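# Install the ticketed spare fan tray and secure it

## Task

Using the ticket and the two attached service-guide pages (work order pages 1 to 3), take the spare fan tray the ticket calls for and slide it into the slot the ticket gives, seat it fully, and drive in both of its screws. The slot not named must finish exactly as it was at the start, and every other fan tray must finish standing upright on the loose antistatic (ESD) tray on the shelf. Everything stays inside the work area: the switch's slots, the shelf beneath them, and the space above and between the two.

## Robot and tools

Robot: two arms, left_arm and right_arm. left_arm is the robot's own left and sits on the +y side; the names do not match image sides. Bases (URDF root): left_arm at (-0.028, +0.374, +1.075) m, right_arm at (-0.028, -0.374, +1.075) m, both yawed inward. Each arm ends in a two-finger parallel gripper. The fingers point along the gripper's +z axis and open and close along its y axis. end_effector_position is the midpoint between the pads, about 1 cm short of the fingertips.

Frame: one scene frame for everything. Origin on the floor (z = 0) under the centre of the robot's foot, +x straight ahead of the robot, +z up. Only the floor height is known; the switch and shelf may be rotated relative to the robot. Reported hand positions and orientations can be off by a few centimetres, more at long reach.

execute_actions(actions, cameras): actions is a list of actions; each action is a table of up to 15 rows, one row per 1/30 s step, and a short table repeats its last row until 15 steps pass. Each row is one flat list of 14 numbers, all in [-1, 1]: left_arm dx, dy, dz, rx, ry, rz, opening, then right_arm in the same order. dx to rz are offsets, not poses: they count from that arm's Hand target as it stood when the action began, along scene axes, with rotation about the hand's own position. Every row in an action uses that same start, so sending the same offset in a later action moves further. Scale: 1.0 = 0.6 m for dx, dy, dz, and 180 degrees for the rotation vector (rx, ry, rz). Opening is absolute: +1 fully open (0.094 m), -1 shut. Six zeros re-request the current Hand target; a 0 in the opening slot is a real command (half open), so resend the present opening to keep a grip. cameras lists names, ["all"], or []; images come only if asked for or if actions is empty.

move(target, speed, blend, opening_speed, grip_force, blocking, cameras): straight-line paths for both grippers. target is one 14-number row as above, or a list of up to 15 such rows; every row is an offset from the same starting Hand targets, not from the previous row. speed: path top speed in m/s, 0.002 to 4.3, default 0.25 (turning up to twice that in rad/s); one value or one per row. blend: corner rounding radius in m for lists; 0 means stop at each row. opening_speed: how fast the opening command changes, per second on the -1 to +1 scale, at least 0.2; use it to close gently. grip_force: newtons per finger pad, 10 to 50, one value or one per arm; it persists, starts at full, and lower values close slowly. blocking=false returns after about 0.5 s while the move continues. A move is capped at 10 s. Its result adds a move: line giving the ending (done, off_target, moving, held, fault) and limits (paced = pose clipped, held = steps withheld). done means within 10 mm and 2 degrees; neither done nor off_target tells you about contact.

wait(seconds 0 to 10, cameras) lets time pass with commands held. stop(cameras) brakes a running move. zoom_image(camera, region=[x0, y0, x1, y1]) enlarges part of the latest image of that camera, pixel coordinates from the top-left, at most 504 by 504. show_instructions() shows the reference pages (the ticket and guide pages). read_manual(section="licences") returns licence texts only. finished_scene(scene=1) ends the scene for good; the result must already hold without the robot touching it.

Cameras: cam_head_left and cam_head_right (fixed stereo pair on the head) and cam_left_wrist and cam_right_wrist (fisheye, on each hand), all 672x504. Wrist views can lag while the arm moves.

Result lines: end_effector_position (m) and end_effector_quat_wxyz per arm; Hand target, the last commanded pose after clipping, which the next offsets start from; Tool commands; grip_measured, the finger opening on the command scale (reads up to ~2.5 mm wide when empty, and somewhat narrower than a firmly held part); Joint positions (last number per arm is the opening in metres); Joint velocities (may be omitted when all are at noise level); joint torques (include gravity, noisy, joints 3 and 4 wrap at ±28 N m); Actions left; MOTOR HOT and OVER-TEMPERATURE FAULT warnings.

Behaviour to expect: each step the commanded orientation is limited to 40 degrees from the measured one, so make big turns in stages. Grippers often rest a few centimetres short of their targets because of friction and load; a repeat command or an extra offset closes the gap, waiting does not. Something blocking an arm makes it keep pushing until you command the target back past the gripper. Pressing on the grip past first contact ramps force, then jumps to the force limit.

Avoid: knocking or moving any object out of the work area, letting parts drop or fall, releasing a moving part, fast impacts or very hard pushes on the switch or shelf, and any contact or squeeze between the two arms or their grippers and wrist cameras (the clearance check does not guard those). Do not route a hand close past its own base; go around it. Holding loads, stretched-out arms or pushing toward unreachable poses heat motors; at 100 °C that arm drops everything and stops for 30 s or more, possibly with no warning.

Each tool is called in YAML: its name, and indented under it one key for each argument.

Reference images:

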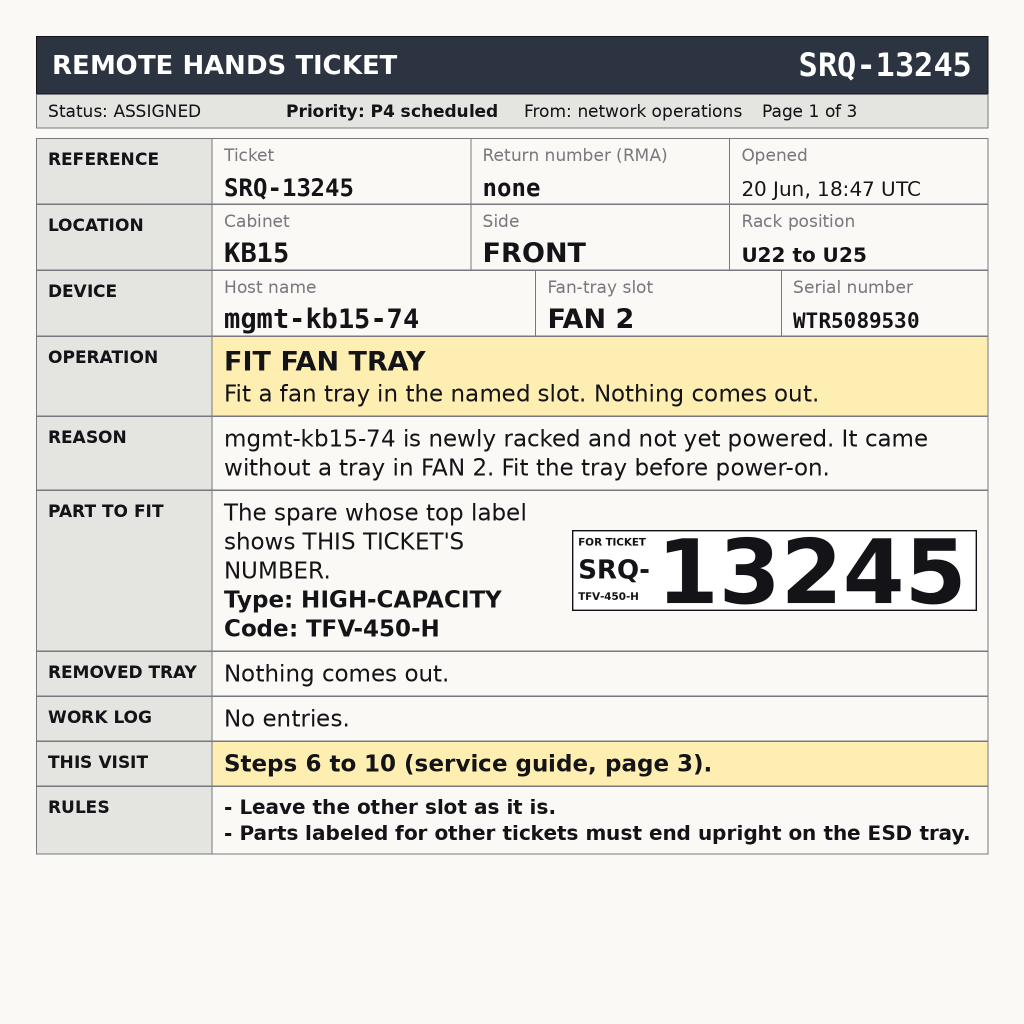

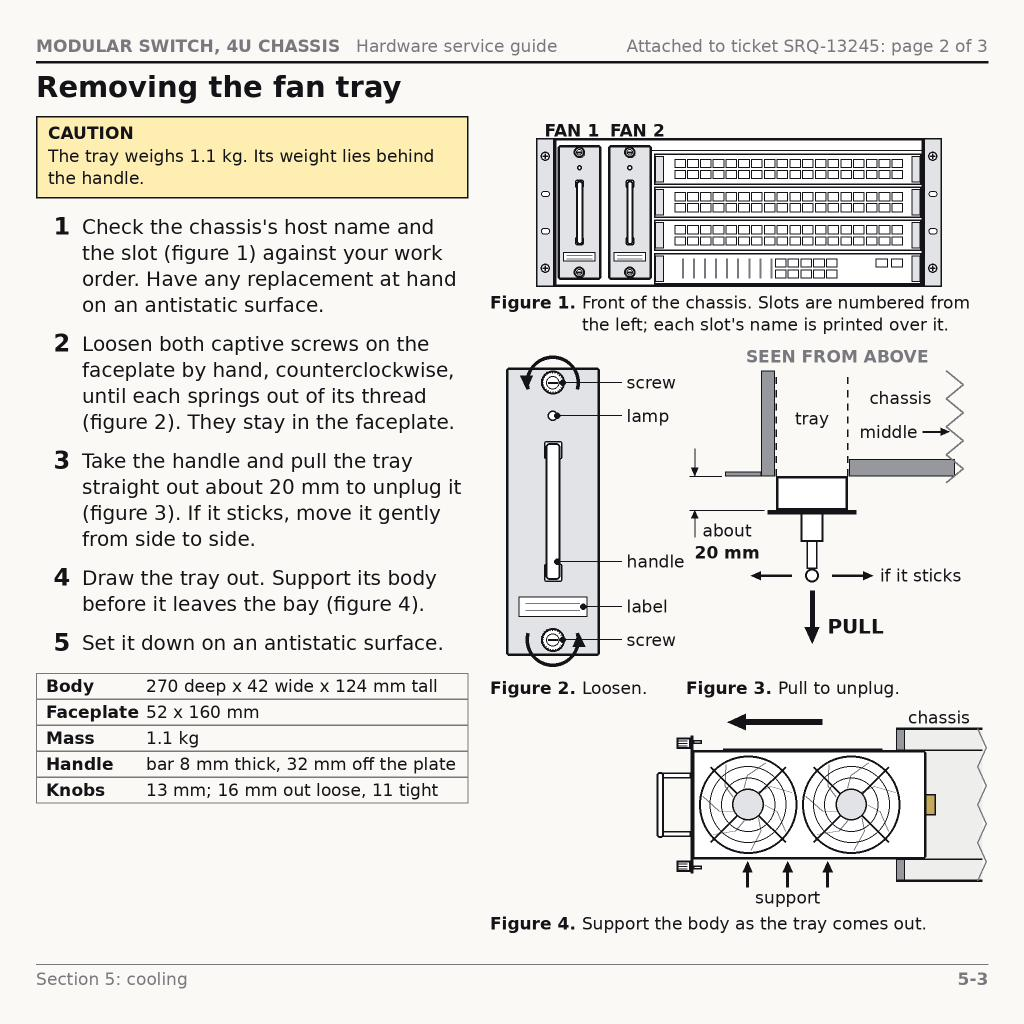

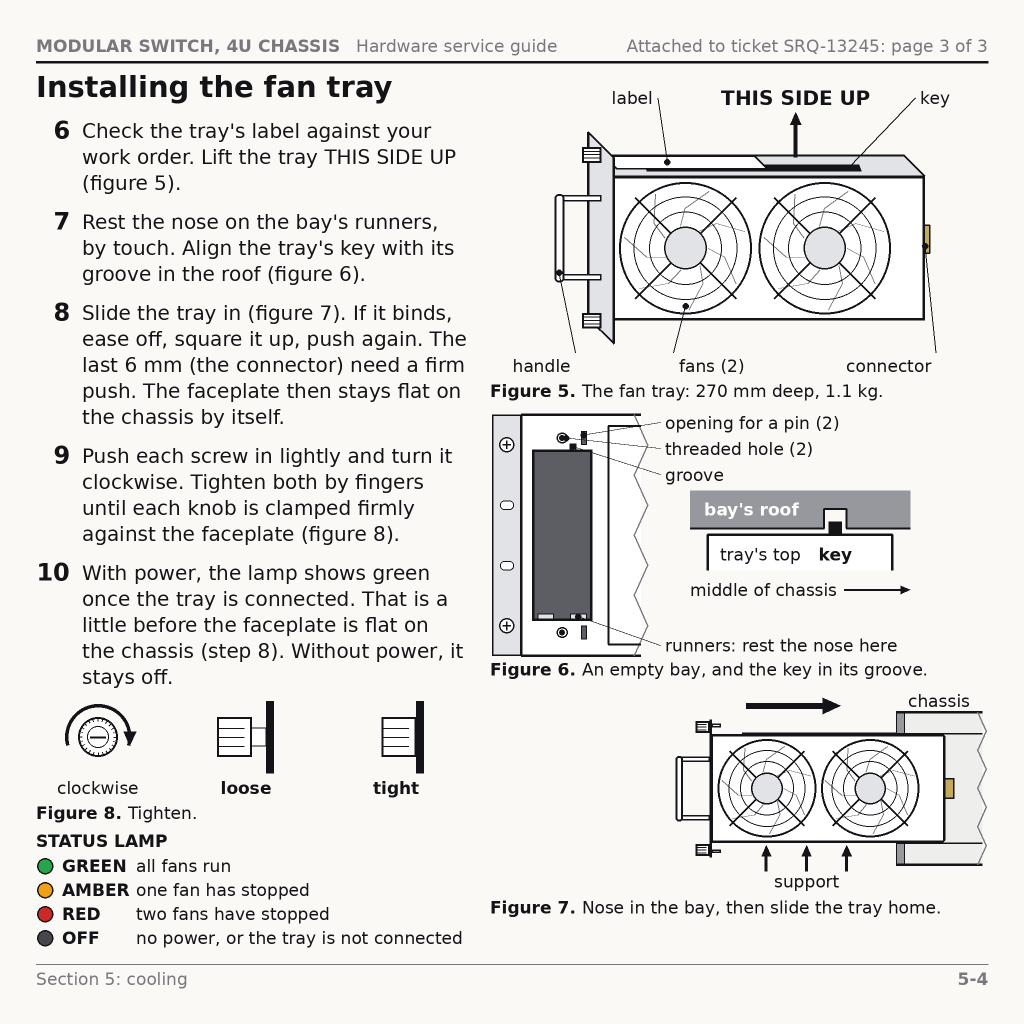

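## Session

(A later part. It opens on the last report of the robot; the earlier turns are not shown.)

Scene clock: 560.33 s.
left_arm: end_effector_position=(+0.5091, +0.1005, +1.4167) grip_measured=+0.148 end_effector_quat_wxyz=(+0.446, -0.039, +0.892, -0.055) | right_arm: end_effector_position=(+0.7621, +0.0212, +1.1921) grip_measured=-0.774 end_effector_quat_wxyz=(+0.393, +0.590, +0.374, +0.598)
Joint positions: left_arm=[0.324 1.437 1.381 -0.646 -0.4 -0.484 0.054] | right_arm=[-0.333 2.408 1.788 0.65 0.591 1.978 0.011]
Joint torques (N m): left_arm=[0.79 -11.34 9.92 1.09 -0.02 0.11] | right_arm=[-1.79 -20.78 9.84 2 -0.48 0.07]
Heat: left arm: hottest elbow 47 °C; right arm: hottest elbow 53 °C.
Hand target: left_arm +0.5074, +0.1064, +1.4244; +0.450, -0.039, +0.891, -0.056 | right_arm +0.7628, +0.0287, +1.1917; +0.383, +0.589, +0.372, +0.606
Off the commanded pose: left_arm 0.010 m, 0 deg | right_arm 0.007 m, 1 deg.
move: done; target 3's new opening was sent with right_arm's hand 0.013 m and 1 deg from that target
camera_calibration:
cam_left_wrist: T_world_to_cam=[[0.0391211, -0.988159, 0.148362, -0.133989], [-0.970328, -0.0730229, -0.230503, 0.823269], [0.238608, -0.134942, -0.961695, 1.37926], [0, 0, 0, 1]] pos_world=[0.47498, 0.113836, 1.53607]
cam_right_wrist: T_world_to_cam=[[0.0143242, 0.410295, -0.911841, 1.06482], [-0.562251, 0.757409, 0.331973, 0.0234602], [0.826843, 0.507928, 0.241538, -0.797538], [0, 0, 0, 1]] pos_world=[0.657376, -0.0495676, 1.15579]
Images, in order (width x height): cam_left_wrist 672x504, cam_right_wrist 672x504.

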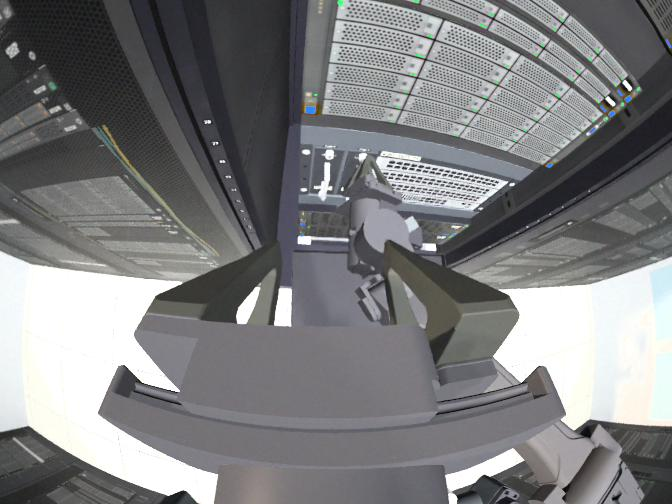

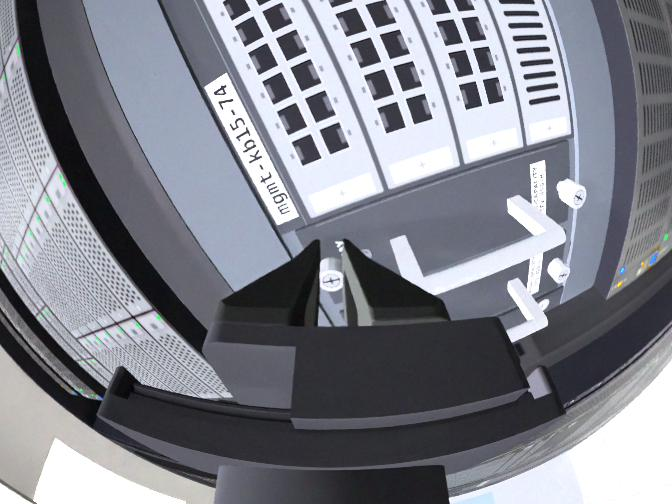

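move:
  target: [0,0,0,0,0,0,0.15,0,0,0,0,0,0,-0.45]

move:
  target: [0,0,0,0,0,0,0.15,0,0,0,-0.64,0,-0.02,-0.4]
  speed: 0.8
  cameras: ["cam_right_wrist","cam_left_wrist"]

zoom_image:
  camera: "cam_right_wrist"
  region: [270, 190, 400, 310]

zoom_image:
  camera: "cam_left_wrist"
  region: [315, 140, 380, 175]

Scene clock: 561.70 s.
left_arm: end_effector_position=(+0.5091, +0.1005, +1.4167) grip_measured=+0.148 end_effector_quat_wxyz=(+0.446, -0.039, +0.892, -0.055) | right_arm: end_effector_position=(+0.7620, +0.0230, +1.1921) grip_measured=-0.453 end_effector_quat_wxyz=(+0.389, +0.589, +0.375, +0.601)
Joint positions: left_arm=[0.324 1.437 1.381 -0.646 -0.4 -0.484 0.054] | right_arm=[-0.333 2.408 1.788 0.65 0.582 1.983 0.026]
Joint torques (N m): left_arm=[1.03 -12.28 10.13 1.28 0.04 0.09] | right_arm=[-1.85 -20.72 9.92 2.04 -0.13 0.05]
Heat: left arm: hottest elbow 47 °C; right arm: hottest elbow 53 °C.
Hand target: left_arm +0.5074, +0.1064, +1.4244; +0.450, -0.039, +0.891, -0.056 | right_arm +0.7629, +0.0284, +1.1917; +0.383, +0.589, +0.372, +0.606
Off the commanded pose: left_arm 0.010 m, 0 deg | right_arm 0.006 m, 1 deg.
move: done

Scene clock: 564.33 s.
left_arm: end_effector_position=(+0.5091, +0.1005, +1.4167) grip_measured=+0.148 end_effector_quat_wxyz=(+0.446, -0.039, +0.892, -0.055) | right_arm: end_effector_position=(+0.7572, +0.0324, +1.1933) grip_measured=-0.401 end_effector_quat_wxyz=(+0.713, +0.000, +0.701, +0.003)
Joint positions: left_arm=[0.324 1.437 1.381 -0.646 -0.4 -0.484 0.054] | right_arm=[-0.32 2.404 1.788 0.639 0.584 -0.009 0.028]
Joint torques (N m): left_arm=[1.44 -11.99 9.89 1.07 0.01 0.11] | right_arm=[-2.78 -20.37 9.99 2.76 -0.12 -0.07]
Heat: left arm: hottest elbow 47 °C; right arm: hottest elbow 53 °C.
Hand target: left_arm +0.5074, +0.1064, +1.4244; +0.450, -0.039, +0.891, -0.056 | right_arm +0.7628, +0.0285, +1.1916; +0.718, +0.001, +0.696, +0.000
Off the commanded pose: left_arm 0.010 m, 0 deg | right_arm 0.007 m, 1 deg.
move: done
camera_calibration:
cam_left_wrist: T_world_to_cam=[[0.0391211, -0.988159, 0.148362, -0.133989], [-0.970328, -0.0730229, -0.230503, 0.823269], [0.238608, -0.134942, -0.961695, 1.37926], [0, 0, 0, 1]] pos_world=[0.47498, 0.113836, 1.53607]
cam_right_wrist: T_world_to_cam=[[-0.0104696, -0.999941, -0.00299034, 0.0413661], [-0.551403, 0.00826801, -0.834198, 1.41936], [0.834174, -0.00708486, -0.551457, 0.157953], [0, 0, 0, 1]] pos_world=[0.651312, 0.0307475, 1.27126]
Images, in order (width x height): cam_left_wrist 672x504, cam_right_wrist 672x504.

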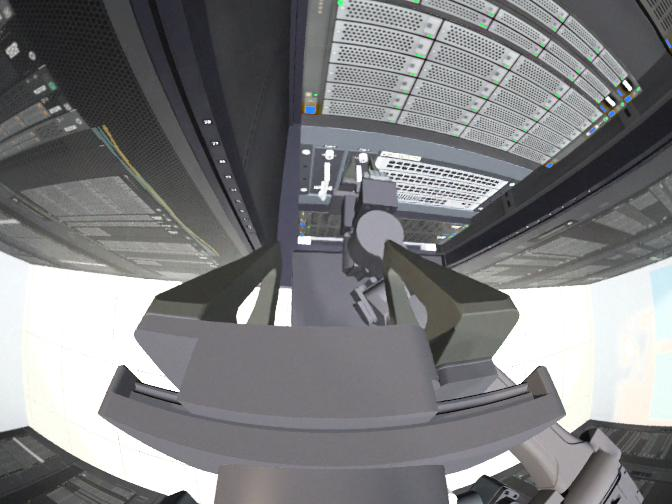

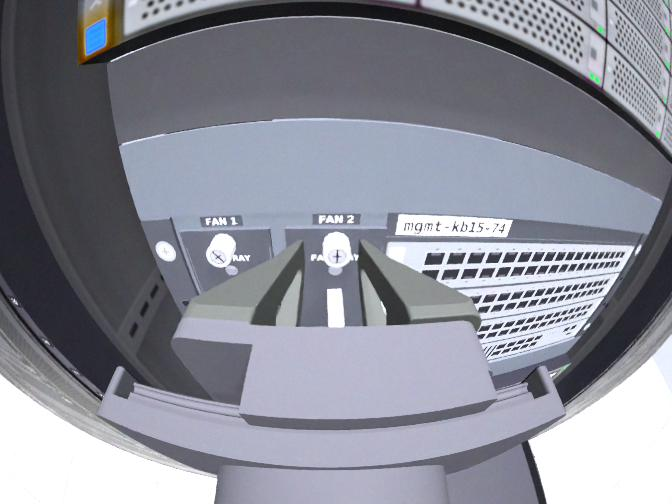

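Scaled by 3.877 from the camera's 672x504 image, which has a finer 960x720 frame.

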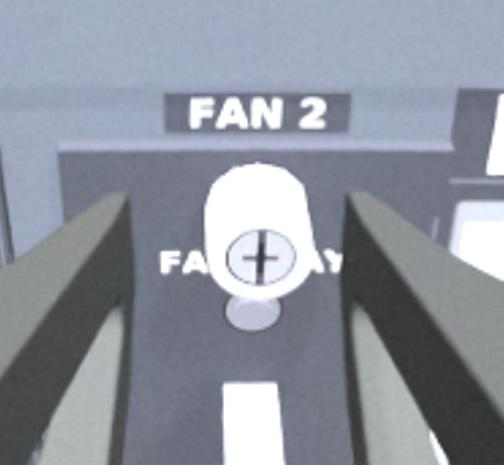

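Scaled by 7.754 from the camera's 672x504 image, which has a finer 960x720 frame.

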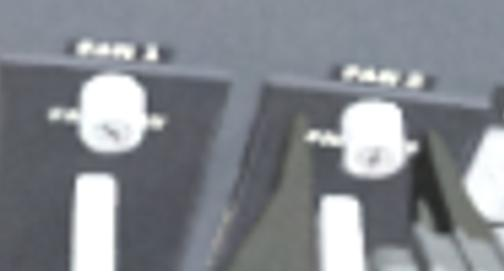

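move:
  target:
    - [0,0,0,0,0,0,0.15,0,0,0,0,0,0,-0.87]
    - [0,0,0,0,0,0,0.15,0.004,0,0.004,0.64,0,0.02,-0.87]
  speed: [0.15,0.6]
  cameras: ["cam_right_wrist"]

zoom_image:
  camera: "cam_right_wrist"
  region: [270, 190, 400, 310]

Scene clock: 571.63 s.
left_arm: end_effector_position=(+0.5091, +0.1005, +1.4167) grip_measured=+0.148 end_effector_quat_wxyz=(+0.446, -0.039, +0.892, -0.055) | right_arm: end_effector_position=(+0.7580, +0.0305, +1.1948) grip_measured=-0.753 end_effector_quat_wxyz=(+0.392, +0.583, +0.382, +0.600)
Joint positions: left_arm=[0.324 1.437 1.381 -0.646 -0.4 -0.484 0.054] | right_arm=[-0.323 2.405 1.788 0.65 0.584 1.963 0.012]
Joint torques (N m): left_arm=[0.97 -12.45 10.02 1.21 0.05 0.13] | right_arm=[-2.73 -20.42 10.54 1.7 -0.28 0.24]
Heat: left arm: hottest elbow 47 °C; right arm: hottest elbow 53 °C.
Hand target: left_arm +0.5074, +0.1064, +1.4244; +0.450, -0.039, +0.891, -0.056 | right_arm +0.7652, +0.0286, +1.1940; +0.383, +0.589, +0.372, +0.606
Off the commanded pose: left_arm 0.010 m, 0 deg | right_arm 0.007 m, 2 deg.
move: done
camera_calibration:
cam_right_wrist: T_world_to_cam=[[0.0101771, 0.398452, -0.917133, 1.07342], [-0.575813, 0.752186, 0.3204, 0.0374299], [0.817518, 0.524836, 0.237088, -0.78763], [0, 0, 0, 1]] pos_world=[0.65453, -0.0424851, 1.15922]
Images, in order (width x height): cam_right_wrist 672x504.

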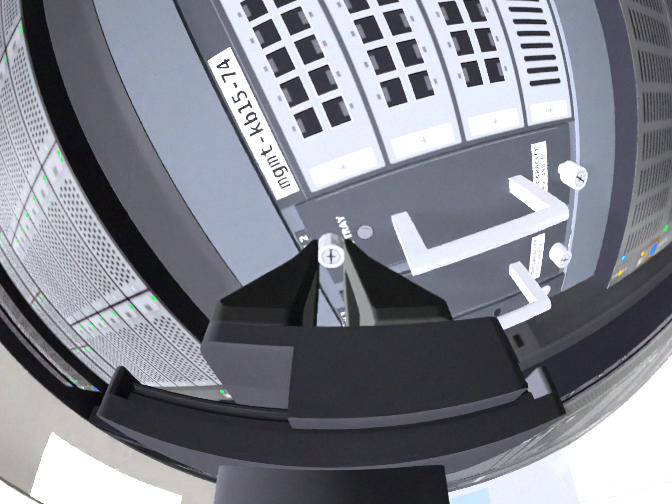

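Scaled by 3.877 from the camera's 672x504 image, which has a finer 960x720 frame.

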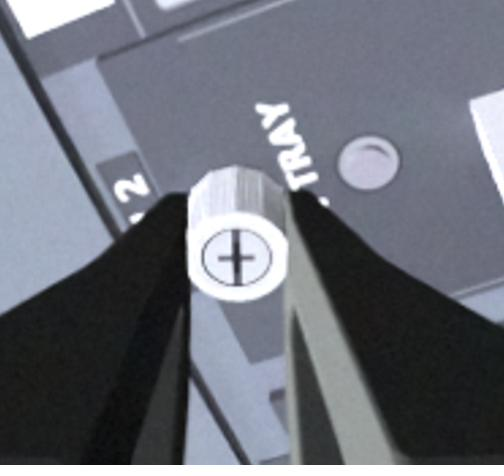

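move:
  target: [0,0,0,0,0,0,0.15,0,0,0,0,0,0,-0.45]

move:
  target: [0,0,0,0,0,0,0.15,0,0,0,-0.64,0,-0.02,-0.4]
  speed: 0.8
  cameras: ["cam_right_wrist","cam_left_wrist"]

zoom_image:
  camera: "cam_right_wrist"
  region: [270, 190, 400, 310]

Scene clock: 572.77 s.
left_arm: end_effector_position=(+0.5091, +0.1005, +1.4167) grip_measured=+0.148 end_effector_quat_wxyz=(+0.446, -0.039, +0.892, -0.055) | right_arm: end_effector_position=(+0.7580, +0.0311, +1.1948) grip_measured=-0.452 end_effector_quat_wxyz=(+0.386, +0.586, +0.378, +0.604)
Joint positions: left_arm=[0.324 1.437 1.381 -0.646 -0.4 -0.484 0.054] | right_arm=[-0.323 2.405 1.788 0.65 0.581 1.982 0.026]
Joint torques (N m): left_arm=[1.44 -12.45 9.81 1.02 0.06 0.12] | right_arm=[-2.73 -20.31 10.55 1.7 -0.15 0.05]
Heat: left arm: hottest elbow 47 °C; right arm: hottest elbow 53 °C.
Hand target: left_arm +0.5074, +0.1064, +1.4244; +0.450, -0.039, +0.891, -0.056 | right_arm +0.7652, +0.0286, +1.1940; +0.383, +0.589, +0.372, +0.606
Off the commanded pose: left_arm 0.010 m, 0 deg | right_arm 0.008 m, 1 deg.
move: done

Scene clock: 575.40 s.
left_arm: end_effector_position=(+0.5091, +0.1005, +1.4167) grip_measured=+0.148 end_effector_quat_wxyz=(+0.446, -0.039, +0.892, -0.055) | right_arm: end_effector_position=(+0.7578, +0.0315, +1.1908) grip_measured=-0.402 end_effector_quat_wxyz=(+0.711, -0.002, +0.703, +0.001)
Joint positions: left_arm=[0.324 1.437 1.381 -0.646 -0.4 -0.484 0.054] | right_arm=[-0.322 2.405 1.788 0.63 0.582 -0.009 0.028]
Joint torques (N m): left_arm=[2.02 -11.99 10.09 1.03 0.04 0.13] | right_arm=[-2.78 -20.42 10.63 2.76 -0.14 -0.06]
Heat: left arm: hottest elbow 47 °C; right arm: hottest elbow 53 °C.
Hand target: left_arm +0.5074, +0.1064, +1.4244; +0.450, -0.039, +0.891, -0.056 | right_arm +0.7653, +0.0285, +1.1942; +0.718, +0.001, +0.696, +0.000
Off the commanded pose: left_arm 0.010 m, 0 deg | right_arm 0.009 m, 1 deg.
move: done
camera_calibration:
cam_left_wrist: T_world_to_cam=[[0.0391211, -0.988159, 0.148362, -0.133989], [-0.970328, -0.0730229, -0.230503, 0.823269], [0.238608, -0.134942, -0.961695, 1.37926], [0, 0, 0, 1]] pos_world=[0.47498, 0.113836, 1.53607]
cam_right_wrist: T_world_to_cam=[[-0.0104746, -0.999943, 0.00211088, 0.0344178], [-0.557727, 0.00409014, -0.830015, 1.4176], [0.829959, -0.00987136, -0.557738, 0.166824], [0, 0, 0, 1]] pos_world=[0.652538, 0.0302644, 1.2696]
Images, in order (width x height): cam_left_wrist 672x504, cam_right_wrist 672x504.

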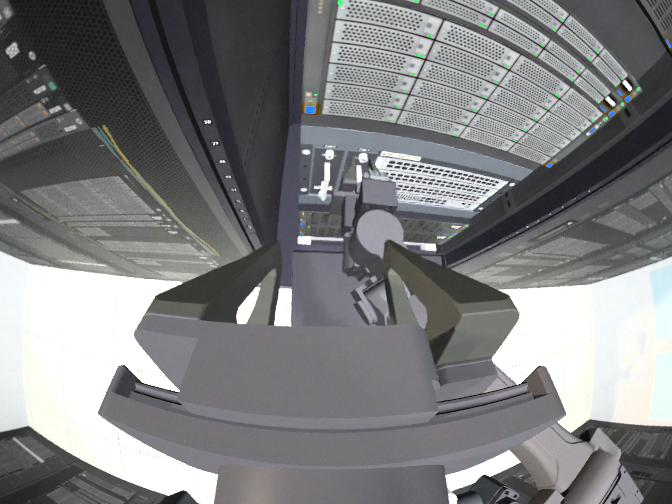

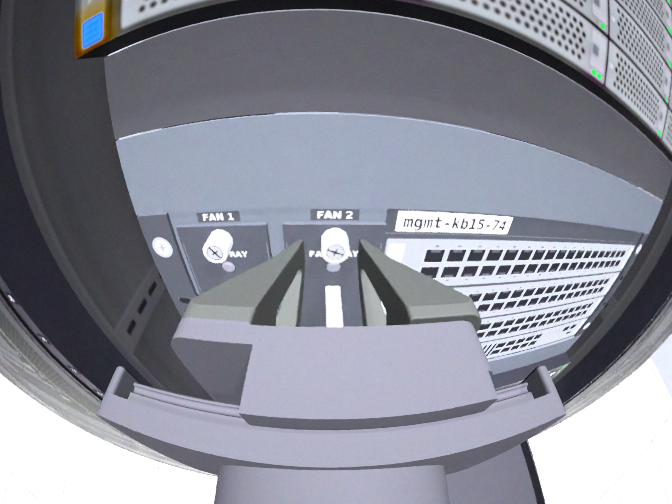

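Scaled by 3.877 from the camera's 672x504 image, which has a finer 960x720 frame.

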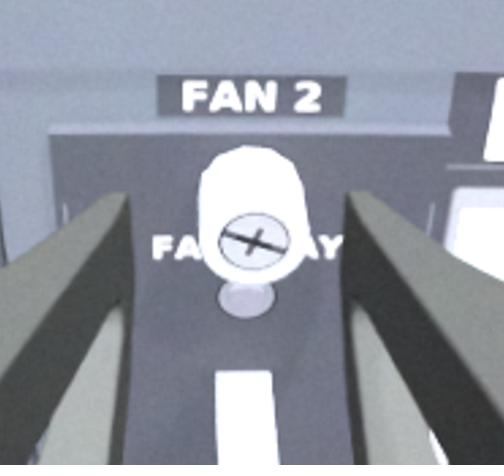

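move:
  target:
    - [0,0,0,0,0,0,0.15,0,0,0,0,0,0,-0.87]
    - [0,0,0,0,0,0,0.15,0.004,0.003,0.006,0.64,0,0.02,-0.87]
  speed: [0.15,0.6]
  cameras: ["cam_right_wrist"]

zoom_image:
  camera: "cam_right_wrist"
  region: [270, 190, 400, 310]

Scene clock: 579.57 s.
left_arm: end_effector_position=(+0.5091, +0.1005, +1.4167) grip_measured=+0.148 end_effector_quat_wxyz=(+0.446, -0.039, +0.892, -0.055) | right_arm: end_effector_position=(+0.7584, +0.0302, +1.1938) grip_measured=-0.752 end_effector_quat_wxyz=(+0.402, +0.577, +0.394, +0.592)
Joint positions: left_arm=[0.324 1.437 1.381 -0.646 -0.4 -0.484 0.054] | right_arm=[-0.323 2.406 1.788 0.647 0.582 1.929 0.012]
Joint torques (N m): left_arm=[2.43 -12.04 9.89 1.13 0 0.13] | right_arm=[-2.67 -20.48 11.49 1.4 -0.21 0.55]
Heat: left arm: hottest elbow 47 °C; right arm: hottest elbow 53 °C.
Hand target: left_arm +0.5074, +0.1064, +1.4244; +0.450, -0.039, +0.891, -0.056 | right_arm +0.7676, +0.0304, +1.1978; +0.384, +0.589, +0.372, +0.606
Off the commanded pose: left_arm 0.010 m, 0 deg | right_arm 0.010 m, 4 deg.
move: off_target (right_arm)
camera_calibration:
cam_right_wrist: T_world_to_cam=[[0.00760943, 0.36534, -0.930843, 1.09191], [-0.574938, 0.763223, 0.294852, 0.0676141], [0.818162, 0.532933, 0.215855, -0.762879], [0, 0, 0, 1]] pos_world=[0.654724, -0.0439611, 1.16114]
Images, in order (width x height): cam_right_wrist 672x504.

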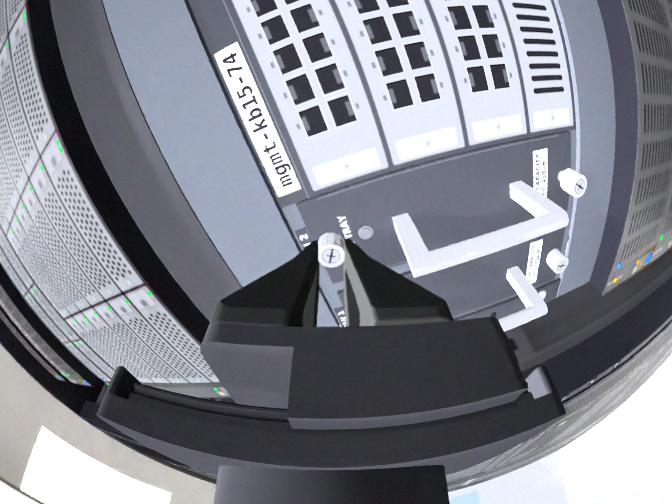

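Scaled by 3.877 from the camera's 672x504 image, which has a finer 960x720 frame.

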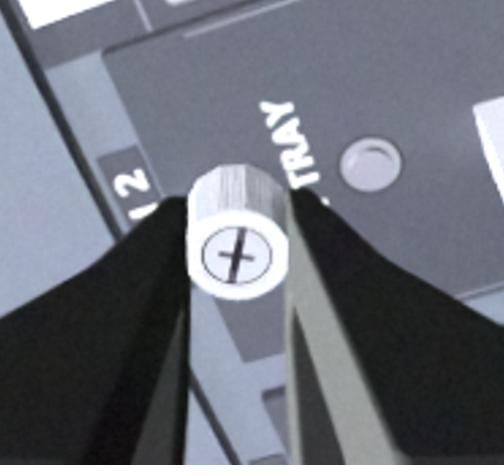

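move:
  target:
    - [0,0,0,0,0,0,0.15,-0.005,0,0,-0.03,0,0,-0.85]
    - [0,0,0,0,0,0,0.15,-0.005,0,0,-0.03,0,0,-0.45]
    - [0,0,0,0,0,0,0.15,-0.12,0,0,-0.64,0,-0.02,-0.4]
    - [0,0,0,0,0,0,0.15,-0.12,0,-0.24,-0.64,0,-0.02,-0.4]
  speed: [0.2,0.2,0.3,0.15]
  cameras: ["cam_right_wrist","cam_left_wrist"]

zoom_image:
  camera: "cam_left_wrist"
  region: [295, 140, 400, 215]

Scene clock: 589.80 s.
left_arm: end_effector_position=(+0.5091, +0.1005, +1.4167) grip_measured=+0.148 end_effector_quat_wxyz=(+0.446, -0.039, +0.892, -0.055) | right_arm: end_effector_position=(+0.6918, +0.0180, +1.0511) grip_measured=-0.402 end_effector_quat_wxyz=(+0.709, +0.001, +0.705, -0.006)
Joint positions: left_arm=[0.324 1.437 1.381 -0.646 -0.4 -0.484 0.054] | right_arm=[-0.281 2.553 1.611 0.95 0.637 -0.012 0.028]
Joint torques (N m): left_arm=[1.96 -11.99 9.87 1.24 0.09 0.12] | right_arm=[-1.49 -18.32 9.74 2.67 -0.02 -0.07]
Heat: left arm: hottest elbow 47 °C; right arm: hottest elbow 52 °C.
Hand target: left_arm +0.5074, +0.1064, +1.4244; +0.450, -0.039, +0.891, -0.056 | right_arm +0.6956, +0.0301, +1.0536; +0.718, +0.001, +0.696, +0.000
Off the commanded pose: left_arm 0.010 m, 0 deg | right_arm 0.013 m, 2 deg.
move: off_target (right_arm); target 3's new opening was sent with right_arm's hand 0.022 m and 2 deg from that target
camera_calibration:
cam_left_wrist: T_world_to_cam=[[0.0391211, -0.988159, 0.148362, -0.133989], [-0.970328, -0.0730229, -0.230503, 0.823269], [0.238608, -0.134942, -0.961695, 1.37926], [0, 0, 0, 1]] pos_world=[0.47498, 0.113836, 1.53607]
cam_right_wrist: T_world_to_cam=[[-0.02492, -0.999655, 0.00827084, 0.0241333], [-0.562061, 0.00716852, -0.827065, 1.26471], [0.82672, -0.0252592, -0.562046, 0.150592], [0, 0, 0, 1]] pos_world=[0.586946, 0.0188627, 1.13043]
Images, in order (width x height): cam_left_wrist 672x504, cam_right_wrist 672x504.

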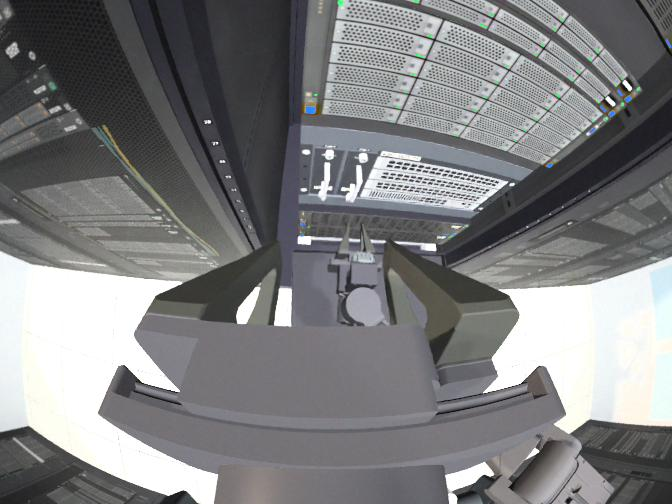

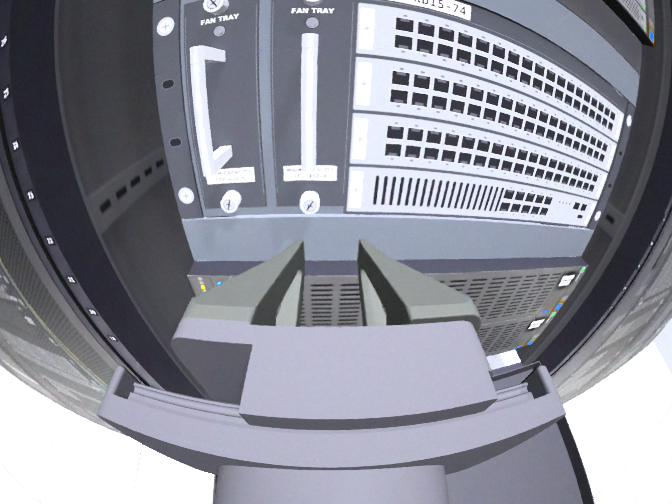

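Scaled by 4.800 from the camera's 672x504 image, which has a finer 960x720 frame.

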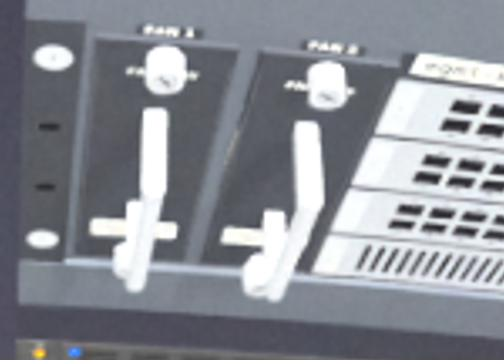

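wait:
  seconds: 0.1
  cameras: ["cam_right_wrist", "cam_left_wrist"]

zoom_image:
  camera: "cam_left_wrist"
  region: [295, 140, 400, 215]

Scene clock: 591.27 s.
left_arm: end_effector_position=(+0.5091, +0.1005, +1.4167) grip_measured=+0.148 end_effector_quat_wxyz=(+0.446, -0.039, +0.892, -0.055) | right_arm: end_effector_position=(+0.6918, +0.0180, +1.0511) grip_measured=-0.402 end_effector_quat_wxyz=(+0.709, +0.001, +0.705, -0.006)
Joint positions: left_arm=[0.324 1.437 1.381 -0.646 -0.4 -0.484 0.054] | right_arm=[-0.281 2.553 1.611 0.95 0.637 -0.012 0.028]
Joint torques (N m): left_arm=[1.08 -11.81 9.98 1.18 0.03 0.11] | right_arm=[-1.44 -18.49 9.77 2.67 -0.02 -0.07]
Heat: left arm: hottest elbow 47 °C; right arm: hottest elbow 51 °C.
Hand target: left_arm +0.5074, +0.1064, +1.4244; +0.450, -0.039, +0.891, -0.056 | right_arm +0.6956, +0.0301, +1.0536; +0.718, +0.001, +0.696, +0.000
Tool commands: left_gripper/opening=+0.15 right_gripper/opening=-0.4
Off the commanded pose: left_arm 0.010 m, 0 deg | right_arm 0.013 m, 2 deg.
wait: 0.10 s; at rest from the start
camera_calibration:
cam_left_wrist: T_world_to_cam=[[0.0391211, -0.988159, 0.148362, -0.133989], [-0.970328, -0.0730229, -0.230503, 0.823269], [0.238608, -0.134942, -0.961695, 1.37926], [0, 0, 0, 1]] pos_world=[0.47498, 0.113836, 1.53607]
cam_right_wrist: T_world_to_cam=[[-0.02492, -0.999655, 0.00827084, 0.0241333], [-0.562061, 0.00716852, -0.827065, 1.26471], [0.82672, -0.0252592, -0.562046, 0.150592], [0, 0, 0, 1]] pos_world=[0.586946, 0.0188627, 1.13043]
Images, in order (width x height): cam_left_wrist 672x504, cam_right_wrist 672x504.

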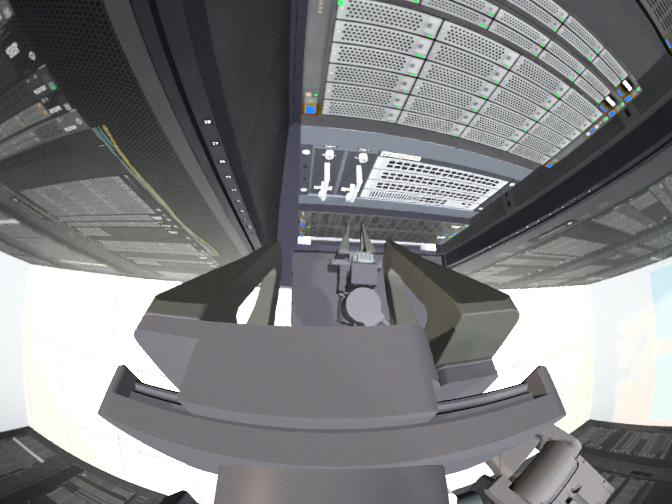

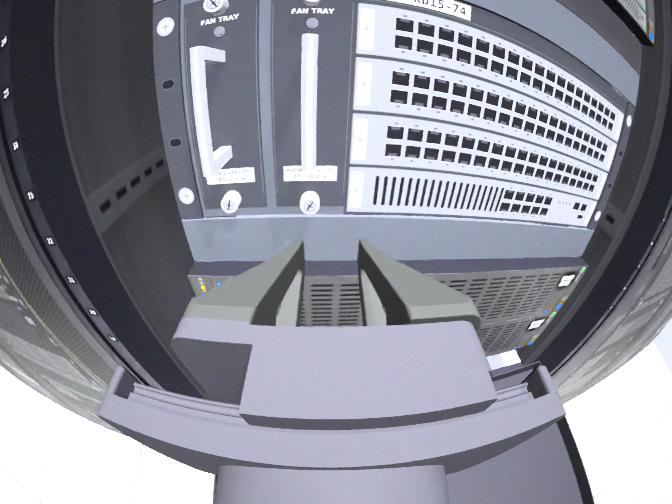

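Scaled by 4.800 from the camera's 672x504 image, which has a finer 960x720 frame.

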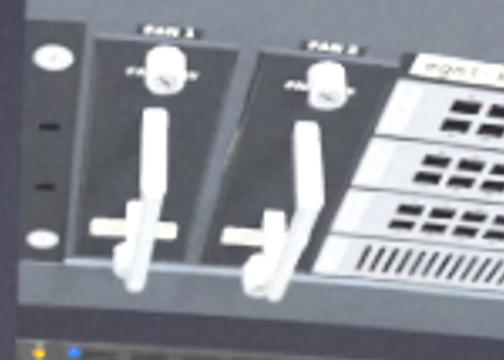

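move:
  target: [0,0,0,0,0,0,0.15, 0.074,0.02,0,0,0,0,-0.4]
  speed: 0.08
  cameras: ["cam_right_wrist"]

zoom_image:
  camera: "cam_right_wrist"
  region: [270, 190, 400, 310]

Scene clock: 593.80 s.
left_arm: end_effector_position=(+0.5091, +0.1005, +1.4167) grip_measured=+0.148 end_effector_quat_wxyz=(+0.446, -0.039, +0.892, -0.055) | right_arm: end_effector_position=(+0.7286, +0.0446, +1.0638) grip_measured=-0.402 end_effector_quat_wxyz=(+0.718, +0.002, +0.696, +0.006)
Joint positions: left_arm=[0.324 1.437 1.381 -0.646 -0.4 -0.484 0.054] | right_arm=[-0.285 2.616 1.792 0.863 0.617 -0.012 0.028]
Joint torques (N m): left_arm=[1.03 -11.69 9.89 1.26 0.07 0.13] | right_arm=[-3.08 -18.84 11.06 1.57 -0.15 -0.07]
Heat: left arm: hottest elbow 47 °C; right arm: hottest elbow 51 °C.
Hand target: left_arm +0.5074, +0.1064, +1.4244; +0.450, -0.039, +0.891, -0.056 | right_arm +0.7400, +0.0424, +1.0539; +0.718, +0.001, +0.696, +0.000
Off the commanded pose: left_arm 0.010 m, 0 deg | right_arm 0.016 m, 1 deg.
move: off_target (right_arm)
camera_calibration:
cam_right_wrist: T_world_to_cam=[[-0.00776001, -0.99992, -0.0100313, 0.0584713], [-0.540784, 0.0126345, -0.841067, 1.29485], [0.841126, -0.00110192, -0.540838, 0.0938205], [0, 0, 0, 1]] pos_world=[0.621772, 0.0422103, 1.14038]
Images, in order (width x height): cam_right_wrist 672x504.

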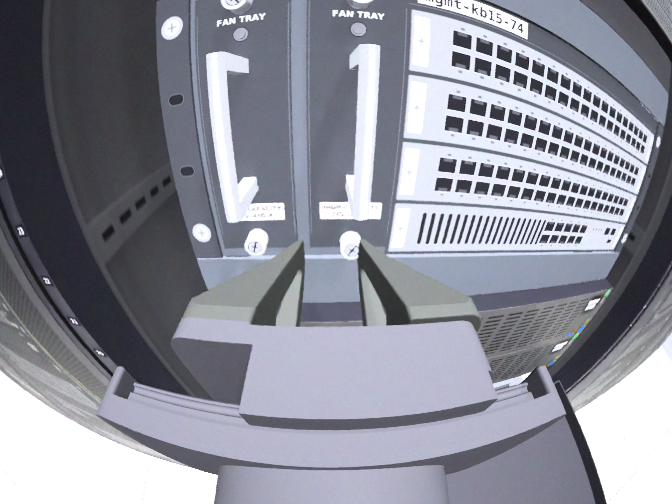

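Scaled by 3.877 from the camera's 672x504 image, which has a finer 960x720 frame.

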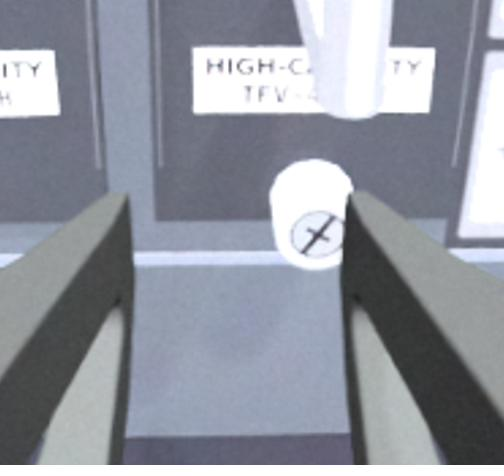

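move:
  target: [0,0,0,0,0,0,0.15, 0,-0.033,-0.018,0,0,0,-0.4]
  speed: 0.08
  cameras: []

Scene clock: 595.53 s.
left_arm: end_effector_position=(+0.5091, +0.1005, +1.4167) grip_measured=+0.148 end_effector_quat_wxyz=(+0.446, -0.039, +0.892, -0.055) | right_arm: end_effector_position=(+0.7398, +0.0274, +1.0659) grip_measured=-0.402 end_effector_quat_wxyz=(+0.721, +0.006, +0.693, +0.006)
Joint positions: left_arm=[0.324 1.437 1.381 -0.646 -0.4 -0.484 0.054] | right_arm=[-0.312 2.617 1.792 0.874 0.595 -0.012 0.028]
Joint torques (N m): left_arm=[1.2 -11.93 9.95 1.25 0 0.16] | right_arm=[-2.61 -18.73 8.24 2.74 -0.15 -0.05]
Heat: left arm: hottest elbow 47 °C; right arm: hottest elbow 51 °C.
Hand target: left_arm +0.5074, +0.1064, +1.4244; +0.450, -0.039, +0.891, -0.056 | right_arm +0.7400, +0.0226, +1.0430; +0.718, +0.001, +0.696, +0.000
Off the commanded pose: left_arm 0.010 m, 0 deg | right_arm 0.023 m, 1 deg.
move: off_target (right_arm)
No camera images: "cameras" was empty.

move:
  target:
    - [0,0,0,0,0,0,0.15, 0,0.006,-0.010,0,0,0,-0.4]
  speed: 0.08
  cameras: []

Scene clock: 596.90 s.
left_arm: end_effector_position=(+0.5091, +0.1005, +1.4167) grip_measured=+0.148 end_effector_quat_wxyz=(+0.446, -0.039, +0.892, -0.055) | right_arm: end_effector_position=(+0.7372, +0.0257, +1.0490) grip_measured=-0.402 end_effector_quat_wxyz=(+0.716, +0.002, +0.698, +0.002)
Joint positions: left_arm=[0.324 1.437 1.381 -0.646 -0.4 -0.484 0.054] | right_arm=[-0.312 2.637 1.792 0.876 0.595 -0.012 0.028]
Joint torques (N m): left_arm=[1.03 -11.34 9.87 1.18 0.08 0.16] | right_arm=[-2.26 -18.84 9.51 2.66 0.02 -0.05]
Heat: left arm: hottest elbow 47 °C; right arm: hottest elbow 51 °C.
Hand target: left_arm +0.5074, +0.1064, +1.4244; +0.450, -0.039, +0.891, -0.056 | right_arm +0.7400, +0.0262, +1.0371; +0.718, +0.001, +0.696, +0.000
Off the commanded pose: left_arm 0.010 m, 0 deg | right_arm 0.012 m, 1 deg.
move: off_target (right_arm)
No camera images: "cameras" was empty.

move:
  target:
    - [0,0,0,0,0,0,0.15, 0.035,0.014,0.010,0,0,0,-0.4]
  speed: 0.08
  cameras: ["cam_right_wrist"]

zoom_image:
  camera: "cam_right_wrist"
  region: [270, 190, 400, 310]

Scene clock: 598.63 s.
left_arm: end_effector_position=(+0.5091, +0.1005, +1.4167) grip_measured=+0.148 end_effector_quat_wxyz=(+0.446, -0.039, +0.892, -0.055) | right_arm: end_effector_position=(+0.7508, +0.0355, +1.0532) grip_measured=-0.402 end_effector_quat_wxyz=(+0.718, +0.002, +0.696, +0.005)
Joint positions: left_arm=[0.324 1.437 1.381 -0.646 -0.4 -0.484 0.054] | right_arm=[-0.312 2.664 1.867 0.835 0.591 -0.012 0.028]
Joint torques (N m): left_arm=[1.38 -11.81 9.99 1.16 0.01 0.08] | right_arm=[-2.73 -19.25 11.32 1.62 -0.14 -0.05]
Heat: left arm: hottest elbow 47 °C; right arm: hottest elbow 51 °C.
Hand target: left_arm +0.5074, +0.1064, +1.4244; +0.450, -0.039, +0.891, -0.056 | right_arm +0.7610, +0.0346, +1.0429; +0.718, +0.001, +0.696, +0.000
Off the commanded pose: left_arm 0.010 m, 0 deg | right_arm 0.014 m, 1 deg.
move: off_target (right_arm)
camera_calibration:
cam_right_wrist: T_world_to_cam=[[-0.0101327, -0.999912, -0.00853062, 0.0495889], [-0.541127, 0.0126571, -0.840846, 1.29811], [0.84088, -0.00390388, -0.541208, 0.0701309], [0, 0, 0, 1]] pos_world=[0.643971, 0.033428, 1.12989]
Images, in order (width x height): cam_right_wrist 672x504.

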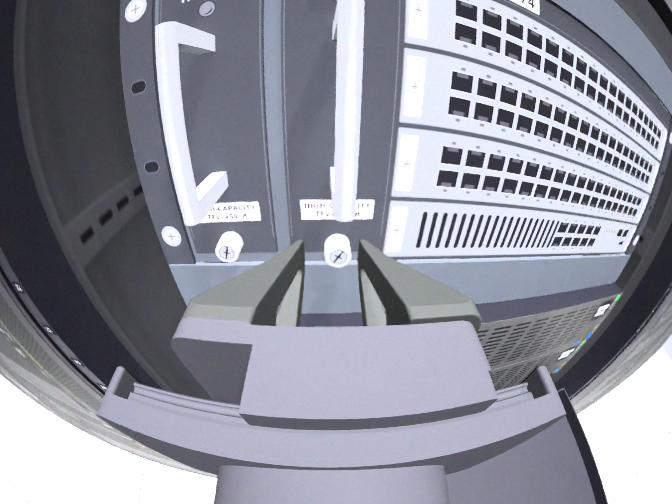

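Scaled by 3.877 from the camera's 672x504 image, which has a finer 960x720 frame.

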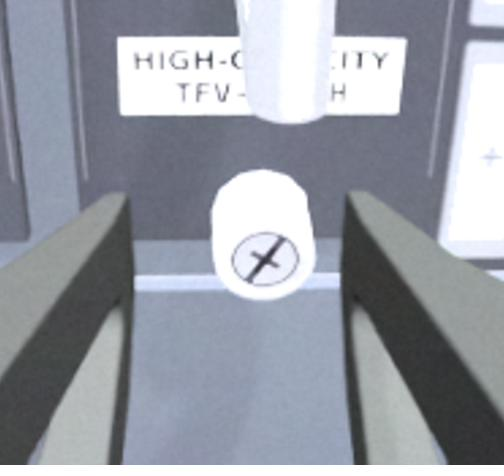

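move:
  target:
    - [0,0,0,0,0,0,0.15, 0.016,-0.009,0.0,0,0,0,-0.4]
    - [0,0,0,0,0,0,0.15, 0.016,-0.009,0.0,0,0,0,-0.87]
  speed: 0.08
  opening_speed: 1.0
  cameras: ["cam_right_wrist"]

zoom_image:
  camera: "cam_right_wrist"
  region: [270, 190, 400, 310]

Scene clock: 600.77 s.
left_arm: end_effector_position=(+0.5091, +0.1005, +1.4167) grip_measured=+0.148 end_effector_quat_wxyz=(+0.446, -0.039, +0.892, -0.055) | right_arm: end_effector_position=(+0.7608, +0.0308, +1.0533) grip_measured=-0.743 end_effector_quat_wxyz=(+0.718, +0.001, +0.697, +0.005)
Joint positions: left_arm=[0.324 1.437 1.381 -0.646 -0.4 -0.484 0.054] | right_arm=[-0.326 2.675 1.893 0.818 0.576 -0.012 0.012]
Joint torques (N m): left_arm=[1.32 -11.93 9.96 1.17 0.02 0.14] | right_arm=[-2.78 -19.37 11.47 1.66 -0.05 -0.05]
Heat: left arm: hottest elbow 47 °C; right arm: hottest elbow 51 °C.
Hand target: left_arm +0.5074, +0.1064, +1.4244; +0.450, -0.039, +0.891, -0.056 | right_arm +0.7706, +0.0290, +1.0428; +0.718, +0.001, +0.696, +0.000
Off the commanded pose: left_arm 0.010 m, 0 deg | right_arm 0.014 m, 1 deg.
move: off_target (right_arm); target 2's new opening was sent with right_arm's hand 0.015 m and 0 deg from that target
camera_calibration:
cam_right_wrist: T_world_to_cam=[[-0.00782273, -0.999942, -0.00744201, 0.0420434], [-0.541679, 0.0104932, -0.84052, 1.30381], [0.840549, -0.00254397, -0.54173, 0.062578], [0, 0, 0, 1]] pos_world=[0.653975, 0.028519, 1.13009]
Images, in order (width x height): cam_right_wrist 672x504.

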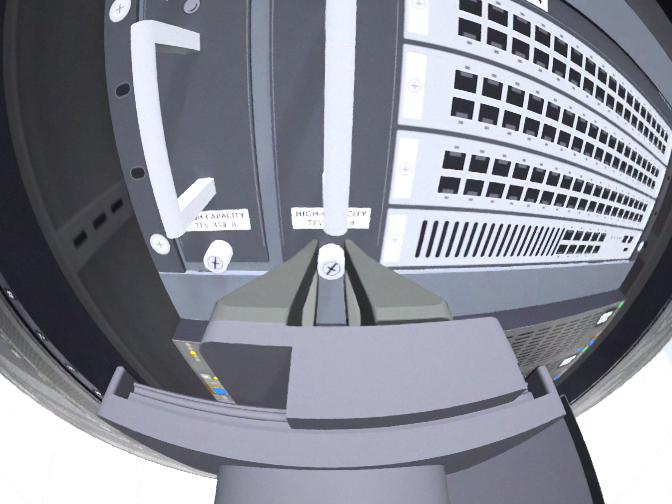

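Scaled by 3.877 from the camera's 672x504 image, which has a finer 960x720 frame.

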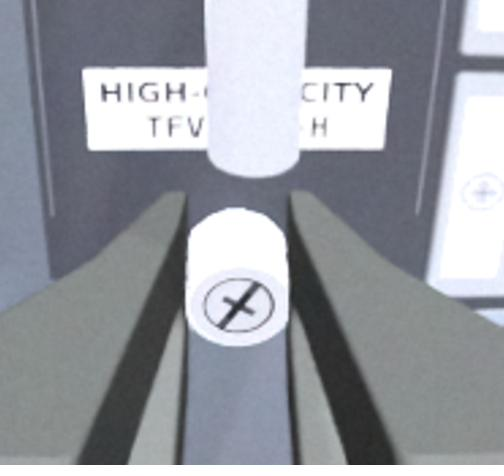

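move:
  target:
    - [0,0,0,0,0,0,0.15, 0.0,0,0.0,0,0,0,-0.45]
    - [0,0,0,0,0,0,0.15, -0.045,0,0.0,0,0,0,-0.45]
    - [0,0,0,0,0,0,0.15, -0.045,0,0.0,0,0,0,-0.87]
  speed: 0.08
  cameras: ["cam_right_wrist"]

zoom_image:
  camera: "cam_right_wrist"
  region: [270, 190, 400, 310]

Scene clock: 604.03 s.
left_arm: end_effector_position=(+0.5091, +0.1005, +1.4167) grip_measured=+0.148 end_effector_quat_wxyz=(+0.446, -0.039, +0.892, -0.055) | right_arm: end_effector_position=(+0.7468, +0.0242, +1.0362) grip_measured=-0.868 end_effector_quat_wxyz=(+0.713, +0.002, +0.701, -0.002)
Joint positions: left_arm=[0.324 1.437 1.381 -0.646 -0.4 -0.484 0.054] | right_arm=[-0.32 2.675 1.841 0.854 0.593 -0.012 0.006]
Joint torques (N m): left_arm=[1.08 -11.81 9.94 1.29 0.04 0.16] | right_arm=[-1.55 -22.07 7.19 2.76 0.12 -0.05]
Heat: left arm: hottest elbow 47 °C; right arm: hottest elbow 51 °C.
Hand target: left_arm +0.5074, +0.1064, +1.4244; +0.450, -0.039, +0.891, -0.056 | right_arm +0.7435, +0.0292, +1.0429; +0.718, +0.001, +0.696, +0.000
Off the commanded pose: left_arm 0.010 m, 0 deg | right_arm 0.009 m, 1 deg.
move: done
camera_calibration:
cam_right_wrist: T_world_to_cam=[[-0.0193367, -0.999813, 0.000939002, 0.0351544], [-0.552684, 0.00990644, -0.833332, 1.28282], [0.833166, -0.0166329, -0.552772, 0.0822906], [0, 0, 0, 1]] pos_world=[0.641111, 0.0238084, 1.11447]
Images, in order (width x height): cam_right_wrist 672x504.

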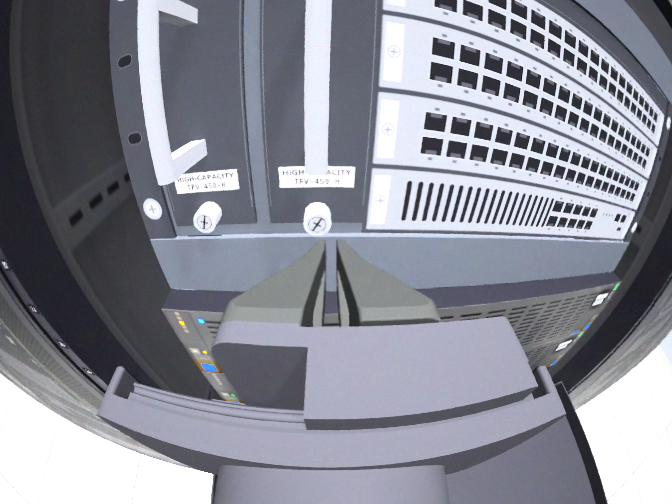

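Scaled by 3.877 from the camera's 672x504 image, which has a finer 960x720 frame.

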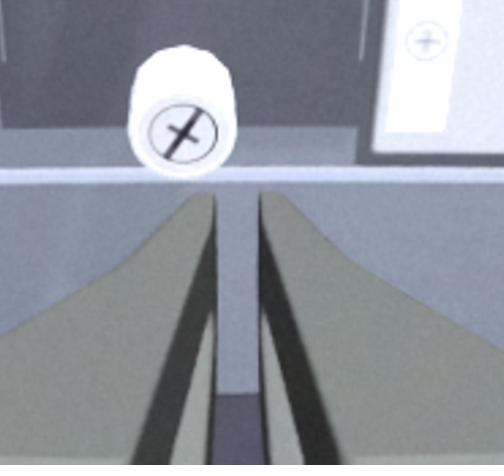

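move:
  target:
    - [0,0,0,0,0,0,0.15, -0.02,0,0.04,0,0,0,-0.4]
  speed: 0.1
  cameras: []

Scene clock: 605.57 s.
left_arm: end_effector_position=(+0.5091, +0.1005, +1.4167) grip_measured=+0.148 end_effector_quat_wxyz=(+0.446, -0.039, +0.892, -0.055) | right_arm: end_effector_position=(+0.7345, +0.0218, +1.0499) grip_measured=-0.402 end_effector_quat_wxyz=(+0.710, +0.001, +0.705, -0.005)
Joint positions: left_arm=[0.324 1.437 1.381 -0.646 -0.4 -0.484 0.054] | right_arm=[-0.313 2.619 1.769 0.86 0.602 -0.012 0.028]
Joint torques (N m): left_arm=[1.9 -12.1 9.99 1.22 0.05 0.14] | right_arm=[-1.26 -22.59 7.04 2.69 0.12 -0.05]
Heat: left arm: hottest elbow 47 °C; right arm: hottest elbow 51 °C.
Hand target: left_arm +0.5074, +0.1064, +1.4244; +0.450, -0.039, +0.891, -0.056 | right_arm +0.7316, +0.0291, +1.0669; +0.718, +0.001, +0.696, +0.000
Off the commanded pose: left_arm 0.010 m, 0 deg | right_arm 0.019 m, 2 deg.
move: off_target (right_arm)
No camera images: "cameras" was empty.


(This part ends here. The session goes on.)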